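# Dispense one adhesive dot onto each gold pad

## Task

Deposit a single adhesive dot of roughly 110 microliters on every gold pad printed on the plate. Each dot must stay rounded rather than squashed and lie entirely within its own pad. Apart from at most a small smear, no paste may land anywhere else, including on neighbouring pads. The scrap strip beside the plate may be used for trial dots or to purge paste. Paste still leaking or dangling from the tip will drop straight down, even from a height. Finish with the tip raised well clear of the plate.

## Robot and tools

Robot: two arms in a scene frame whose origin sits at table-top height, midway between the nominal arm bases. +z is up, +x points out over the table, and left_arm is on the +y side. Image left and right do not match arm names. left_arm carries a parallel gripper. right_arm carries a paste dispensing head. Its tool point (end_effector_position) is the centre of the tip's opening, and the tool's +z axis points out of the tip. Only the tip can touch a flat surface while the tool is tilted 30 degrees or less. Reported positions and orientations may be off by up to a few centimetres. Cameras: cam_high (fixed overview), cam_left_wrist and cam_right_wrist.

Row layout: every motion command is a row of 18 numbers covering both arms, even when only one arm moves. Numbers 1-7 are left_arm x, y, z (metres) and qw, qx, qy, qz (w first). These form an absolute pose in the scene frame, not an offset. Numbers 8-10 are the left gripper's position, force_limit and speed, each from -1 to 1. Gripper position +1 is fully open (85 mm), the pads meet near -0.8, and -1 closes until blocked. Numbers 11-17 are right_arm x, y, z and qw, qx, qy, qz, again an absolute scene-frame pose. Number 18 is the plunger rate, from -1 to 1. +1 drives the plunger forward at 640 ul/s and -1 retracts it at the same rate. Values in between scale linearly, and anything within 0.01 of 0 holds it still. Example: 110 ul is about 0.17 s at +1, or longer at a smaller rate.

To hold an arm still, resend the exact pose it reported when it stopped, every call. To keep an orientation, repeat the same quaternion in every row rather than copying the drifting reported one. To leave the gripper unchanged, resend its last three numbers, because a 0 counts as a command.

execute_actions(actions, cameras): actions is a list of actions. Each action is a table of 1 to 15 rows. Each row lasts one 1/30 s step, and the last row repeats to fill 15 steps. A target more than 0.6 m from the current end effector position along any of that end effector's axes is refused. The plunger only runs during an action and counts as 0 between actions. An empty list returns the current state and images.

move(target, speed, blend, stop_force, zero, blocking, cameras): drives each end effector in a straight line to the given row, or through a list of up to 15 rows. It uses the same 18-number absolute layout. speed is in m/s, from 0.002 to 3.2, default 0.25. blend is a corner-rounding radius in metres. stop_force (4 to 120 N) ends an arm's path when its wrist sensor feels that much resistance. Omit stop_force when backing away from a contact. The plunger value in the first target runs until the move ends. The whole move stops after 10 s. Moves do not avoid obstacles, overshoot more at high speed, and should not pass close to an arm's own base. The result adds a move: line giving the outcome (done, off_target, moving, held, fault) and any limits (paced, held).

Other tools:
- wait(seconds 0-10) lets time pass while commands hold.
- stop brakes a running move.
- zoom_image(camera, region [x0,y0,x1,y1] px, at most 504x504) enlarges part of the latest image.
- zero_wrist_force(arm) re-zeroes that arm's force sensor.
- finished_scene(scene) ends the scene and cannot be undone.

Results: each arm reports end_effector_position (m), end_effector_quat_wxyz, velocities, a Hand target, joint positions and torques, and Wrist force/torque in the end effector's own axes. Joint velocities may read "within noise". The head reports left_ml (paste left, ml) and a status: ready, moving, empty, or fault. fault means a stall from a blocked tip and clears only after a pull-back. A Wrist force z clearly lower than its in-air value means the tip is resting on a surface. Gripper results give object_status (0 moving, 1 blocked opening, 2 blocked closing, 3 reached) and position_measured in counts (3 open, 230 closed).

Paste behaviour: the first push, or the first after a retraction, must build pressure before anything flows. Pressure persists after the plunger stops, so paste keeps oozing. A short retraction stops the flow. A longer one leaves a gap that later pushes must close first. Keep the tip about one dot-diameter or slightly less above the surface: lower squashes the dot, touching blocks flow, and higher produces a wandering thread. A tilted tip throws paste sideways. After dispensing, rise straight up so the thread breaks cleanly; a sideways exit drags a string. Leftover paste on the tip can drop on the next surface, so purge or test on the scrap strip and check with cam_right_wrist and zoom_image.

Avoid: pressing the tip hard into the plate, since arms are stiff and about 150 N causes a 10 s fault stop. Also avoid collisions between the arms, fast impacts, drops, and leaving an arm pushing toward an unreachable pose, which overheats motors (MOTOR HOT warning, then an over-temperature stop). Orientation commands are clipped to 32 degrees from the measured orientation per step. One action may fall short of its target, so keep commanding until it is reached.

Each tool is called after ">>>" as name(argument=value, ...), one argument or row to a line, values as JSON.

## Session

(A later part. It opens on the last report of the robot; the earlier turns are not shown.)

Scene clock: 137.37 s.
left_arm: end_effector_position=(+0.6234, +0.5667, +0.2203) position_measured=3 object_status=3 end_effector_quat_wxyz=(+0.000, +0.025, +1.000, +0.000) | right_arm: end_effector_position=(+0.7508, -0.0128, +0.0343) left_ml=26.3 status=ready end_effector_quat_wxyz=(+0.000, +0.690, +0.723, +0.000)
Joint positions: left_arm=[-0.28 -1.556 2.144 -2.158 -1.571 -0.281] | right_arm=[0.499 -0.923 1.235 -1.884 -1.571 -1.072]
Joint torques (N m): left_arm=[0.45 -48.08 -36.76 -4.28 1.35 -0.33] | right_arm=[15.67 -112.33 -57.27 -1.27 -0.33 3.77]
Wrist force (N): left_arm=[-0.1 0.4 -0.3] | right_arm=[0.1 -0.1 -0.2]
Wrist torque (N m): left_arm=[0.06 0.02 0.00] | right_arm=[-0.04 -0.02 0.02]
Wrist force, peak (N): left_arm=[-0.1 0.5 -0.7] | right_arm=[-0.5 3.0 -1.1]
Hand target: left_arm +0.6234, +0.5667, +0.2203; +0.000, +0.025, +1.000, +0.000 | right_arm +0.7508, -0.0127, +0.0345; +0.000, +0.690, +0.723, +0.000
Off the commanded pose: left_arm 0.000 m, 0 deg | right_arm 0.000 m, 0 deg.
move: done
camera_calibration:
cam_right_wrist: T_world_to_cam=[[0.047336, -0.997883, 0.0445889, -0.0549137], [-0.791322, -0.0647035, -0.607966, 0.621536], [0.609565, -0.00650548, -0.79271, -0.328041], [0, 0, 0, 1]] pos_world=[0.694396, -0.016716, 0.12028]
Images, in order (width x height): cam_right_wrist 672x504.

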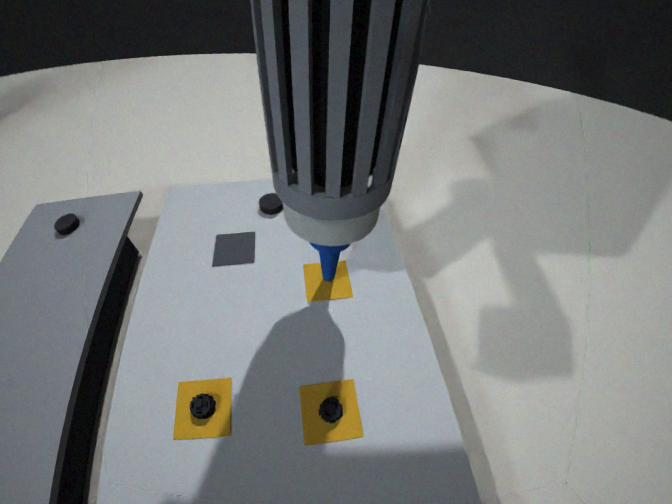

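>>> execute_actions(
  actions=[
    [[0.6234,0.5667,0.2203,0,0.025,1.0,0,1,1,1,0.7508,-0.0127,0.0345,0,0.690,0.723,0,0.5]],
  ],
)

>>> wait(
  seconds=2.5,
)

>>> execute_actions(
  actions=[
    [[0.6234,0.5667,0.2203,0,0.025,1.0,0,1,1,1,0.7508,-0.0127,0.0345,0,0.690,0.723,0,-0.15625]],
  ],
)

>>> move(
  target=[0.6234,0.5667,0.2203,0,0.025,1.0,0,1,1,1,0.7508,-0.0127,0.060,0,0.690,0.723,0,0],
  speed=0.1,
  cameras=["cam_right_wrist"],
)

>>> zoom_image(
  camera="cam_right_wrist",
  region=[290, 270, 370, 350],
)

>>> move(
  target=[
    [0.6234,0.5667,0.2203,0,0.025,1.0,0,1,1,1,0.6507,-0.0396,0.060,0,0.690,0.723,0,0],
    [0.6234,0.5667,0.2203,0,0.025,1.0,0,1,1,1,0.6507,-0.0396,0.0345,0,0.690,0.723,0,0],
  ],
  speed=[0.25,0.1],
  blend=0.01,
  cameras=["cam_right_wrist"],
)

>>> zoom_image(
  camera="cam_right_wrist",
  region=[288, 240, 368, 320],
)

>>> execute_actions(
  actions=[
    [[0.6234,0.5667,0.2203,0,0.025,1.0,0,1,1,1,0.6507,-0.0396,0.0345,0,0.690,0.723,0,0.5]],
  ],
)

>>> wait(
  seconds=2.5,
)

>>> execute_actions(
  actions=[
    [[0.6234,0.5667,0.2203,0,0.025,1.0,0,1,1,1,0.6507,-0.0396,0.0345,0,0.690,0.723,0,-0.15625]],
  ],
)

>>> move(
  target=[0.6234,0.5667,0.2203,0,0.025,1.0,0,1,1,1,0.6507,-0.0396,0.060,0,0.690,0.723,0,0],
  speed=0.1,
  cameras=["cam_right_wrist"],
)

>>> zoom_image(
  camera="cam_right_wrist",
  region=[290, 270, 370, 350],
)

>>> move(
  target=[0.6234,0.5667,0.2203,0,0.025,1.0,0,1,1,1,0.63,-0.035,0.18,0,0.690,0.723,0,0],
  speed=0.25,
  cameras=["cam_right_wrist"],
)

Scene clock: 159.40 s.
left_arm: end_effector_position=(+0.6234, +0.5667, +0.2203) position_measured=3 object_status=3 end_effector_quat_wxyz=(+0.000, +0.025, +1.000, +0.000) | right_arm: end_effector_position=(+0.7508, -0.0127, +0.0345) left_ml=26.1 status=ready end_effector_quat_wxyz=(+0.000, +0.690, +0.723, +0.000)
Joint positions: left_arm=[-0.28 -1.556 2.144 -2.158 -1.571 -0.281] | right_arm=[0.499 -0.923 1.235 -1.883 -1.571 -1.072]
Joint torques (N m): left_arm=[0.88 -49.4 -38.97 -4.78 1.33 -0.48] | right_arm=[8.78 -109.76 -46.5 -5.1 -0.05 2.68]
Wrist force (N): left_arm=[-0.3 0.3 -0.6] | right_arm=[0.3 -0.1 0.0]
Wrist torque (N m): left_arm=[0.04 0.06 0.00] | right_arm=[-0.04 -0.08 0.02]
Wrist force, peak (N): left_arm=[0.1 0.7 -0.7] | right_arm=[0.3 -0.8 0.1]
Hand target: left_arm +0.6234, +0.5667, +0.2203; +0.000, +0.025, +1.000, +0.000 | right_arm +0.7508, -0.0127, +0.0345; +0.000, +0.690, +0.723, +0.000
Off the commanded pose: left_arm 0.000 m, 0 deg | right_arm 0.000 m, 0 deg.
camera_calibration:
cam_left_wrist: T_world_to_cam=[[0.0132392, 0.998031, -0.0613164, -0.544111], [0.923767, 0.0112635, 0.38279, -0.650004], [0.382727, -0.0617099, -0.921798, 0.128368], [0, 0, 0, 1]] pos_world=[0.558525, 0.558282, 0.333781]
cam_right_wrist: T_world_to_cam=[[0.047392, -0.997884, 0.0445177, -0.0548485], [-0.791232, -0.0647055, -0.608083, 0.621536], [0.609676, -0.00640561, -0.792625, -0.327907], [0, 0, 0, 1]] pos_world=[0.694296, -0.016616, 0.12048]

Scene clock: 161.90 s.
left_arm: end_effector_position=(+0.6234, +0.5667, +0.2203) position_measured=3 object_status=3 end_effector_quat_wxyz=(+0.000, +0.025, +1.000, +0.000) | right_arm: end_effector_position=(+0.7508, -0.0127, +0.0345) left_ml=26.1 status=ready end_effector_quat_wxyz=(+0.000, +0.690, +0.723, +0.000)
Joint positions: left_arm=[-0.28 -1.556 2.144 -2.158 -1.571 -0.281] | right_arm=[0.499 -0.923 1.235 -1.883 -1.571 -1.072]
Joint torques (N m): left_arm=[0.48 -49.89 -38.4 -4.52 0.94 -0.41] | right_arm=[9.16 -108.03 -49.04 -4.33 0.25 2.77]
Wrist force (N): left_arm=[-0.1 -0.1 -0.4] | right_arm=[0.2 -0.4 0.1]
Wrist torque (N m): left_arm=[-0.01 0.02 0.00] | right_arm=[-0.17 -0.06 0.02]
Wrist force, peak (N): left_arm=[0.3 0.6 -0.8] | right_arm=[0.1 -0.5 -0.7]
Hand target: left_arm +0.6234, +0.5667, +0.2203; +0.000, +0.025, +1.000, +0.000 | right_arm +0.7508, -0.0127, +0.0345; +0.000, +0.690, +0.723, +0.000
Off the commanded pose: left_arm 0.000 m, 0 deg | right_arm 0.000 m, 0 deg.
wait: 2.50 s; at rest by 0.17 s
camera_calibration:
cam_left_wrist: T_world_to_cam=[[0.0132392, 0.998031, -0.0613164, -0.544111], [0.923767, 0.0112635, 0.38279, -0.650004], [0.382727, -0.0617099, -0.921798, 0.128368], [0, 0, 0, 1]] pos_world=[0.558525, 0.558282, 0.333781]
cam_right_wrist: T_world_to_cam=[[0.047392, -0.997884, 0.0445177, -0.0548485], [-0.791232, -0.0647055, -0.608083, 0.621536], [0.609676, -0.00640561, -0.792625, -0.327907], [0, 0, 0, 1]] pos_world=[0.694296, -0.016616, 0.12048]

Scene clock: 162.63 s.
left_arm: end_effector_position=(+0.6234, +0.5667, +0.2203) position_measured=3 object_status=3 end_effector_quat_wxyz=(+0.000, +0.025, +1.000, +0.000) | right_arm: end_effector_position=(+0.7508, -0.0127, +0.0345) left_ml=26.2 status=ready end_effector_quat_wxyz=(+0.000, +0.690, +0.723, +0.000)
Joint positions: left_arm=[-0.28 -1.556 2.144 -2.158 -1.571 -0.281] | right_arm=[0.499 -0.923 1.235 -1.883 -1.571 -1.072]
Joint torques (N m): left_arm=[0.97 -50.22 -39.06 -4.72 1.58 -0.56] | right_arm=[8.89 -107.19 -49.33 -4.28 0.29 2.86]
Wrist force (N): left_arm=[-0.1 -0.2 -0.5] | right_arm=[0.2 -0.2 0.1]
Wrist torque (N m): left_arm=[-0.03 0.02 0.00] | right_arm=[-0.07 -0.07 0.02]
Wrist force, peak (N): left_arm=[-0.1 0.3 -0.7] | right_arm=[0.5 -0.1 0.1]
Hand target: left_arm +0.6234, +0.5667, +0.2203; +0.000, +0.025, +1.000, +0.000 | right_arm +0.7508, -0.0127, +0.0345; +0.000, +0.690, +0.723, +0.000
Off the commanded pose: left_arm 0.000 m, 0 deg | right_arm 0.000 m, 0 deg.
camera_calibration:
cam_left_wrist: T_world_to_cam=[[0.0132392, 0.998031, -0.0613164, -0.544111], [0.923767, 0.0112635, 0.38279, -0.650004], [0.382727, -0.0617099, -0.921798, 0.128368], [0, 0, 0, 1]] pos_world=[0.558525, 0.558282, 0.333781]
cam_right_wrist: T_world_to_cam=[[0.047392, -0.997884, 0.0445177, -0.0548485], [-0.791232, -0.0647055, -0.608083, 0.621536], [0.609676, -0.00640561, -0.792625, -0.327907], [0, 0, 0, 1]] pos_world=[0.694296, -0.016616, 0.12048]

Scene clock: 163.37 s.
left_arm: end_effector_position=(+0.6234, +0.5667, +0.2203) position_measured=3 object_status=3 end_effector_quat_wxyz=(+0.000, +0.025, +1.000, +0.000) | right_arm: end_effector_position=(+0.7508, -0.0127, +0.0603) left_ml=26.2 status=ready end_effector_quat_wxyz=(+0.000, +0.690, +0.723, +0.000) end_effector_velocity=(+0.001, -0.001, -0.001) end_effector_angular_velocity=(+0.001, -0.003, +0.000)
Joint positions: left_arm=[-0.28 -1.556 2.144 -2.158 -1.571 -0.281] | right_arm=[0.499 -0.936 1.21 -1.845 -1.571 -1.072]
Joint velocities: left_arm=[within noise] | right_arm=[-0.001 0 0.003 -0.005 -0.001 -0.001]
Joint torques (N m): left_arm=[0.87 -50.35 -38.37 -4.93 1.3 -0.77] | right_arm=[6.89 -82.05 -41.5 -6.44 0.67 2.51]
Wrist force (N): left_arm=[-0.1 0.0 -0.4] | right_arm=[0.2 -0.2 0.1]
Wrist torque (N m): left_arm=[0.00 0.02 0.00] | right_arm=[-0.08 -0.07 0.01]
Wrist force, peak (N): left_arm=[-0.5 0.3 -0.6] | right_arm=[0.0 0.0 1.2]
Hand target: left_arm +0.6234, +0.5667, +0.2203; +0.000, +0.025, +1.000, +0.000 | right_arm +0.7508, -0.0127, +0.0600; +0.000, +0.690, +0.723, +0.000
Off the commanded pose: left_arm 0.000 m, 0 deg | right_arm 0.000 m, 0 deg.
move: done
camera_calibration:
cam_right_wrist: T_world_to_cam=[[0.0473826, -0.997884, 0.0445221, -0.0560003], [-0.791147, -0.0647016, -0.608194, 0.637322], [0.609788, -0.0064057, -0.792539, -0.307529], [0, 0, 0, 1]] pos_world=[0.694396, -0.016616, 0.14638]
Images, in order (width x height): cam_right_wrist 672x504.

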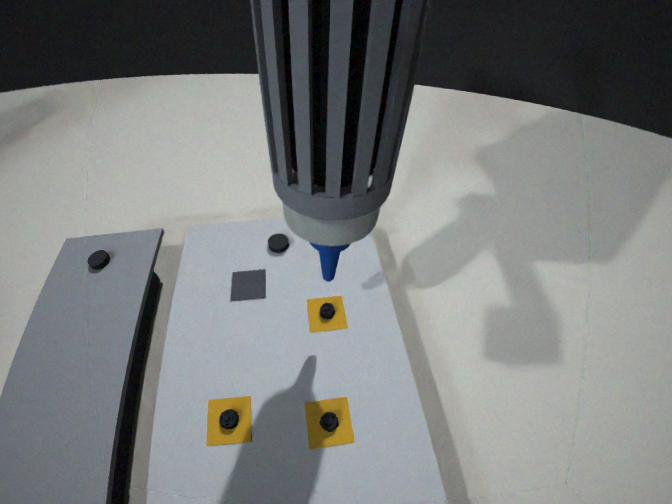

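Scaled by 6.300 from the camera's 672x504 image, which has a finer 960x720 frame.

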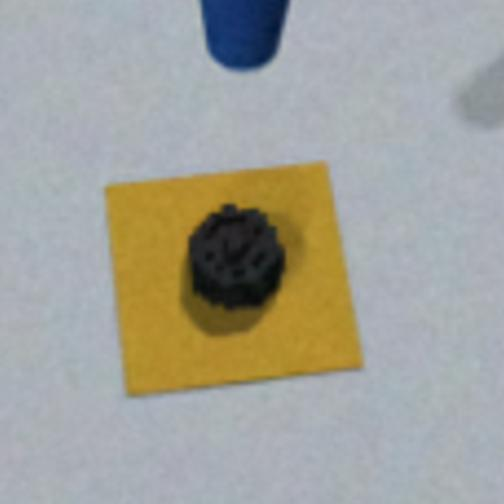

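Scene clock: 164.40 s.
left_arm: end_effector_position=(+0.6234, +0.5667, +0.2203) position_measured=3 object_status=3 end_effector_quat_wxyz=(+0.000, +0.025, +1.000, +0.000) | right_arm: end_effector_position=(+0.6506, -0.0396, +0.0343) left_ml=26.2 status=ready end_effector_quat_wxyz=(+0.000, +0.690, +0.723, +0.000) end_effector_velocity=(-0.001, +0.000, +0.002) end_effector_angular_velocity=(+0.000, +0.003, +0.001)
Joint positions: left_arm=[-0.28 -1.556 2.144 -2.158 -1.571 -0.281] | right_arm=[0.53 -1.069 1.474 -1.975 -1.571 -1.041]
Joint velocities: left_arm=[within noise] | right_arm=[0 -0.001 -0.003 0.006 0.001 -0.001]
Joint torques (N m): left_arm=[0.68 -48.16 -38.82 -4.9 1.26 -0.65] | right_arm=[-16.62 -101.22 -55.32 -1.56 2.05 -2.68]
Wrist force (N): left_arm=[0.2 -0.2 -0.4] | right_arm=[0.2 -0.2 0.0]
Wrist torque (N m): left_arm=[-0.04 -0.02 0.01] | right_arm=[-0.06 -0.10 -0.01]
Wrist force, peak (N): left_arm=[0.2 0.6 -0.7] | right_arm=[-0.6 -2.9 -1.3]
Hand target: left_arm +0.6234, +0.5667, +0.2203; +0.000, +0.025, +1.000, +0.000 | right_arm +0.6507, -0.0396, +0.0345; +0.000, +0.690, +0.723, +0.000
Off the commanded pose: left_arm 0.000 m, 0 deg | right_arm 0.000 m, 0 deg.
move: done
camera_calibration:
cam_right_wrist: T_world_to_cam=[[0.047405, -0.997877, 0.0446544, -0.076967], [-0.791232, -0.0647991, -0.608073, 0.540527], [0.609676, -0.00650631, -0.792624, -0.267134], [0, 0, 0, 1]] pos_world=[0.594196, -0.043516, 0.12038]
Images, in order (width x height): cam_right_wrist 672x504.

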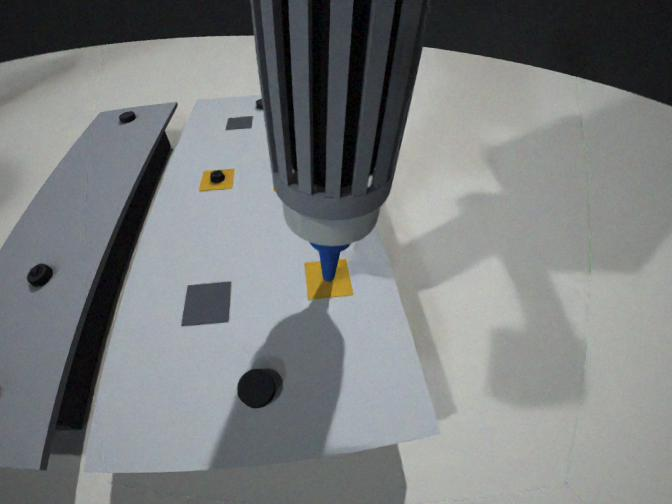

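Scaled by 6.300 from the camera's 672x504 image, which has a finer 960x720 frame.

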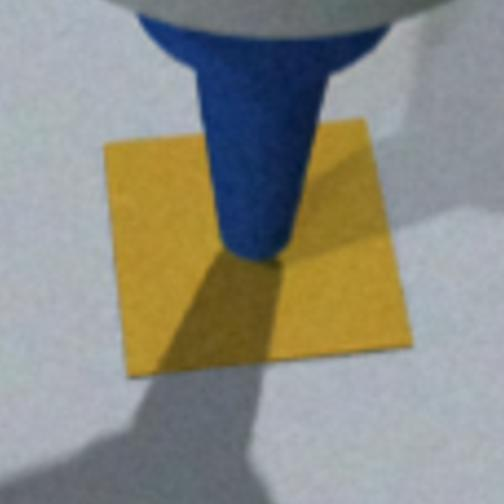

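Scene clock: 165.13 s.
left_arm: end_effector_position=(+0.6234, +0.5667, +0.2203) position_measured=3 object_status=3 end_effector_quat_wxyz=(+0.000, +0.025, +1.000, +0.000) | right_arm: end_effector_position=(+0.6507, -0.0396, +0.0345) left_ml=26.0 status=ready end_effector_quat_wxyz=(+0.000, +0.690, +0.723, +0.000)
Joint positions: left_arm=[-0.28 -1.556 2.144 -2.158 -1.571 -0.281] | right_arm=[0.53 -1.069 1.473 -1.975 -1.571 -1.041]
Joint torques (N m): left_arm=[0.76 -49.42 -38.47 -4.92 1.29 -0.68] | right_arm=[-15.71 -101.66 -55.05 -1.45 2.41 -2.93]
Wrist force (N): left_arm=[0.1 0.2 -0.6] | right_arm=[0.2 -0.1 -0.3]
Wrist torque (N m): left_arm=[0.03 0.00 0.01] | right_arm=[-0.02 -0.08 -0.01]
Wrist force, peak (N): left_arm=[0.0 -0.2 -1.1] | right_arm=[-0.2 -0.6 0.0]
Hand target: left_arm +0.6234, +0.5667, +0.2203; +0.000, +0.025, +1.000, +0.000 | right_arm +0.6507, -0.0396, +0.0345; +0.000, +0.690, +0.723, +0.000
Off the commanded pose: left_arm 0.000 m, 0 deg | right_arm 0.000 m, 0 deg.
camera_calibration:
cam_left_wrist: T_world_to_cam=[[0.0132392, 0.998031, -0.0613164, -0.544111], [0.923767, 0.0112635, 0.38279, -0.650004], [0.382727, -0.0617099, -0.921798, 0.128368], [0, 0, 0, 1]] pos_world=[0.558525, 0.558282, 0.333781]
cam_right_wrist: T_world_to_cam=[[0.047392, -0.997884, 0.0445177, -0.0769521], [-0.791232, -0.0647055, -0.608083, 0.540654], [0.609676, -0.00640561, -0.792625, -0.266972], [0, 0, 0, 1]] pos_world=[0.594196, -0.043516, 0.12058]

Scene clock: 167.63 s.
left_arm: end_effector_position=(+0.6234, +0.5667, +0.2203) position_measured=3 object_status=3 end_effector_quat_wxyz=(+0.000, +0.025, +1.000, +0.000) | right_arm: end_effector_position=(+0.6507, -0.0396, +0.0345) left_ml=26.0 status=ready end_effector_quat_wxyz=(+0.000, +0.690, +0.723, +0.000)
Joint positions: left_arm=[-0.28 -1.556 2.144 -2.158 -1.571 -0.281] | right_arm=[0.53 -1.069 1.473 -1.975 -1.571 -1.041]
Joint torques (N m): left_arm=[1.11 -47.85 -38.91 -4.77 1.39 -0.2] | right_arm=[-15.49 -99.95 -47.58 -2.36 2.31 -3.02]
Wrist force (N): left_arm=[0.3 0.2 -0.5] | right_arm=[-0.2 -0.4 0.1]
Wrist torque (N m): left_arm=[0.03 -0.05 0.00] | right_arm=[-0.12 0.06 -0.01]
Wrist force, peak (N): left_arm=[0.1 0.1 -1.0] | right_arm=[-0.1 -0.6 -0.1]
Hand target: left_arm +0.6234, +0.5667, +0.2203; +0.000, +0.025, +1.000, +0.000 | right_arm +0.6507, -0.0396, +0.0345; +0.000, +0.690, +0.723, +0.000
Off the commanded pose: left_arm 0.000 m, 0 deg | right_arm 0.000 m, 0 deg.
wait: 2.50 s; at rest by 0.17 s
camera_calibration:
cam_left_wrist: T_world_to_cam=[[0.0132392, 0.998031, -0.0613164, -0.544111], [0.923767, 0.0112635, 0.38279, -0.650004], [0.382727, -0.0617099, -0.921798, 0.128368], [0, 0, 0, 1]] pos_world=[0.558525, 0.558282, 0.333781]
cam_right_wrist: T_world_to_cam=[[0.047392, -0.997884, 0.0445177, -0.0769521], [-0.791232, -0.0647055, -0.608083, 0.540654], [0.609676, -0.00640561, -0.792625, -0.266972], [0, 0, 0, 1]] pos_world=[0.594196, -0.043516, 0.12058]

Scene clock: 168.37 s.
left_arm: end_effector_position=(+0.6234, +0.5667, +0.2203) position_measured=3 object_status=3 end_effector_quat_wxyz=(+0.000, +0.025, +1.000, +0.000) | right_arm: end_effector_position=(+0.6507, -0.0396, +0.0345) left_ml=26.0 status=ready end_effector_quat_wxyz=(+0.000, +0.690, +0.723, +0.000)
Joint positions: left_arm=[-0.28 -1.556 2.144 -2.158 -1.571 -0.281] | right_arm=[0.53 -1.069 1.473 -1.975 -1.571 -1.041]
Joint torques (N m): left_arm=[0.63 -47.38 -38.43 -4.7 1.41 -0.37] | right_arm=[-14.05 -100.32 -46.68 -2.44 2.32 -2.66]
Wrist force (N): left_arm=[-0.1 0.5 -0.2] | right_arm=[0.1 -0.3 -0.2]
Wrist torque (N m): left_arm=[0.07 0.02 0.00] | right_arm=[-0.10 -0.06 -0.01]
Wrist force, peak (N): left_arm=[-0.3 0.1 -0.7] | right_arm=[-0.2 -0.5 0.2]
Hand target: left_arm +0.6234, +0.5667, +0.2203; +0.000, +0.025, +1.000, +0.000 | right_arm +0.6507, -0.0396, +0.0345; +0.000, +0.690, +0.723, +0.000
Off the commanded pose: left_arm 0.000 m, 0 deg | right_arm 0.000 m, 0 deg.
camera_calibration:
cam_left_wrist: T_world_to_cam=[[0.0132392, 0.998031, -0.0613164, -0.544111], [0.923767, 0.0112635, 0.38279, -0.650004], [0.382727, -0.0617099, -0.921798, 0.128368], [0, 0, 0, 1]] pos_world=[0.558525, 0.558282, 0.333781]
cam_right_wrist: T_world_to_cam=[[0.047392, -0.997884, 0.0445177, -0.0769521], [-0.791232, -0.0647055, -0.608083, 0.540654], [0.609676, -0.00640561, -0.792625, -0.266972], [0, 0, 0, 1]] pos_world=[0.594196, -0.043516, 0.12058]

Scene clock: 169.10 s.
left_arm: end_effector_position=(+0.6234, +0.5667, +0.2203) position_measured=3 object_status=3 end_effector_quat_wxyz=(+0.000, +0.025, +1.000, +0.000) | right_arm: end_effector_position=(+0.6507, -0.0396, +0.0603) left_ml=26.0 status=ready end_effector_quat_wxyz=(+0.000, +0.690, +0.723, +0.000) end_effector_velocity=(+0.000, -0.001, -0.002) end_effector_angular_velocity=(+0.001, -0.001, -0.002)
Joint positions: left_arm=[-0.28 -1.556 2.144 -2.158 -1.571 -0.281] | right_arm=[0.53 -1.085 1.449 -1.935 -1.571 -1.041]
Joint velocities: left_arm=[within noise] | right_arm=[-0.001 0 0.004 -0.005 0 0.001]
Joint torques (N m): left_arm=[1.63 -51.18 -38.82 -4.37 1.26 -0.87] | right_arm=[-14.78 -71.09 -41.02 -5.94 2.15 -3.3]
Wrist force (N): left_arm=[0.0 0.1 -0.4] | right_arm=[0.0 0.2 -0.2]
Wrist torque (N m): left_arm=[0.01 0.00 0.00] | right_arm=[0.08 -0.01 0.00]
Wrist force, peak (N): left_arm=[-0.2 0.3 -0.8] | right_arm=[0.3 -0.4 1.0]
Hand target: left_arm +0.6234, +0.5667, +0.2203; +0.000, +0.025, +1.000, +0.000 | right_arm +0.6507, -0.0396, +0.0600; +0.000, +0.690, +0.723, +0.000
Off the commanded pose: left_arm 0.000 m, 0 deg | right_arm 0.000 m, 0 deg.
move: done
camera_calibration:
cam_right_wrist: T_world_to_cam=[[0.0473041, -0.997891, 0.0444608, -0.0780451], [-0.791152, -0.064602, -0.608198, 0.556395], [0.609788, -0.00640497, -0.792539, -0.246661], [0, 0, 0, 1]] pos_world=[0.594296, -0.0435161, 0.14638]
Images, in order (width x height): cam_right_wrist 672x504.

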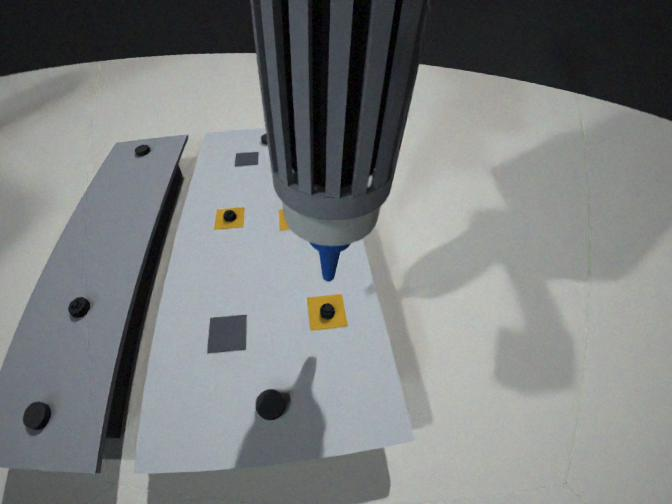

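Scaled by 6.300 from the camera's 672x504 image, which has a finer 960x720 frame.

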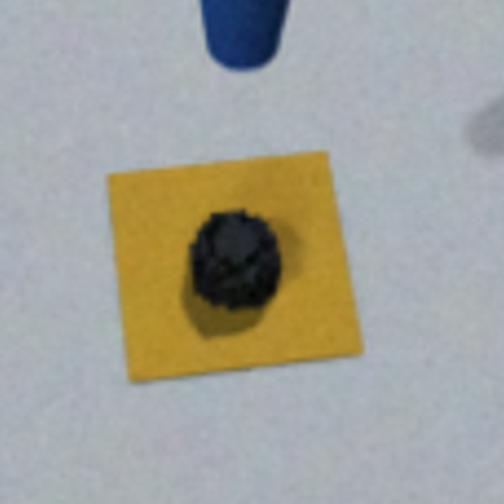

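Scene clock: 170.07 s.
left_arm: end_effector_position=(+0.6234, +0.5667, +0.2203) position_measured=3 object_status=3 end_effector_quat_wxyz=(+0.000, +0.025, +1.000, +0.000) | right_arm: end_effector_position=(+0.6299, -0.0349, +0.1800) left_ml=26.0 status=ready end_effector_quat_wxyz=(+0.000, +0.690, +0.723, +0.000)
Joint positions: left_arm=[-0.28 -1.556 2.144 -2.158 -1.571 -0.281] | right_arm=[0.546 -1.158 1.339 -1.752 -1.571 -1.025]
Joint torques (N m): left_arm=[1.94 -48.48 -38.55 -5.08 1.4 -0.54] | right_arm=[-13.69 -73.83 -49.33 -4.11 -1.26 -2.63]
Wrist force (N): left_arm=[-0.2 0.0 -0.2] | right_arm=[-0.3 -0.1 -0.2]
Wrist torque (N m): left_arm=[0.01 0.03 0.00] | right_arm=[-0.02 0.10 -0.01]
Wrist force, peak (N): left_arm=[0.4 0.4 -0.7] | right_arm=[0.2 -0.3 3.4]
Hand target: left_arm +0.6234, +0.5667, +0.2203; +0.000, +0.025, +1.000, +0.000 | right_arm +0.6300, -0.0350, +0.1800; +0.000, +0.690, +0.723, +0.000
Off the commanded pose: left_arm 0.000 m, 0 deg | right_arm 0.000 m, 0 deg.
move: done
camera_calibration:
cam_right_wrist: T_world_to_cam=[[0.0473135, -0.99789, 0.0444565, -0.0776881], [-0.791237, -0.0646059, -0.608087, 0.612924], [0.609676, -0.00640488, -0.792625, -0.139013], [0, 0, 0, 1]] pos_world=[0.573396, -0.0388161, 0.26598]
Images, in order (width x height): cam_right_wrist 672x504.

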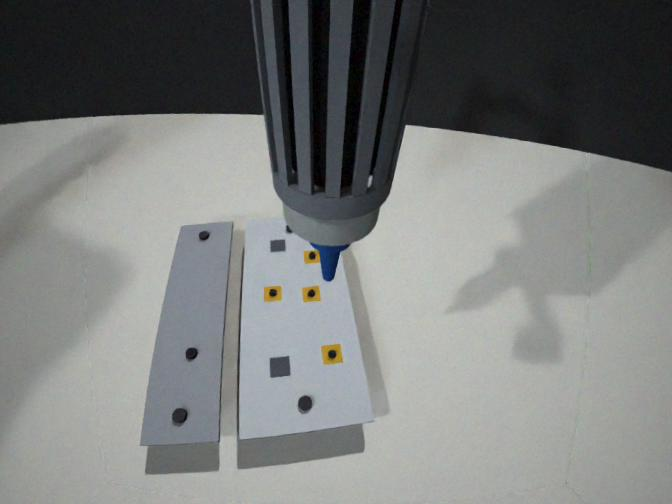

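>>> finished_scene(
  scene=3,
)

The scene is finished: the task was done.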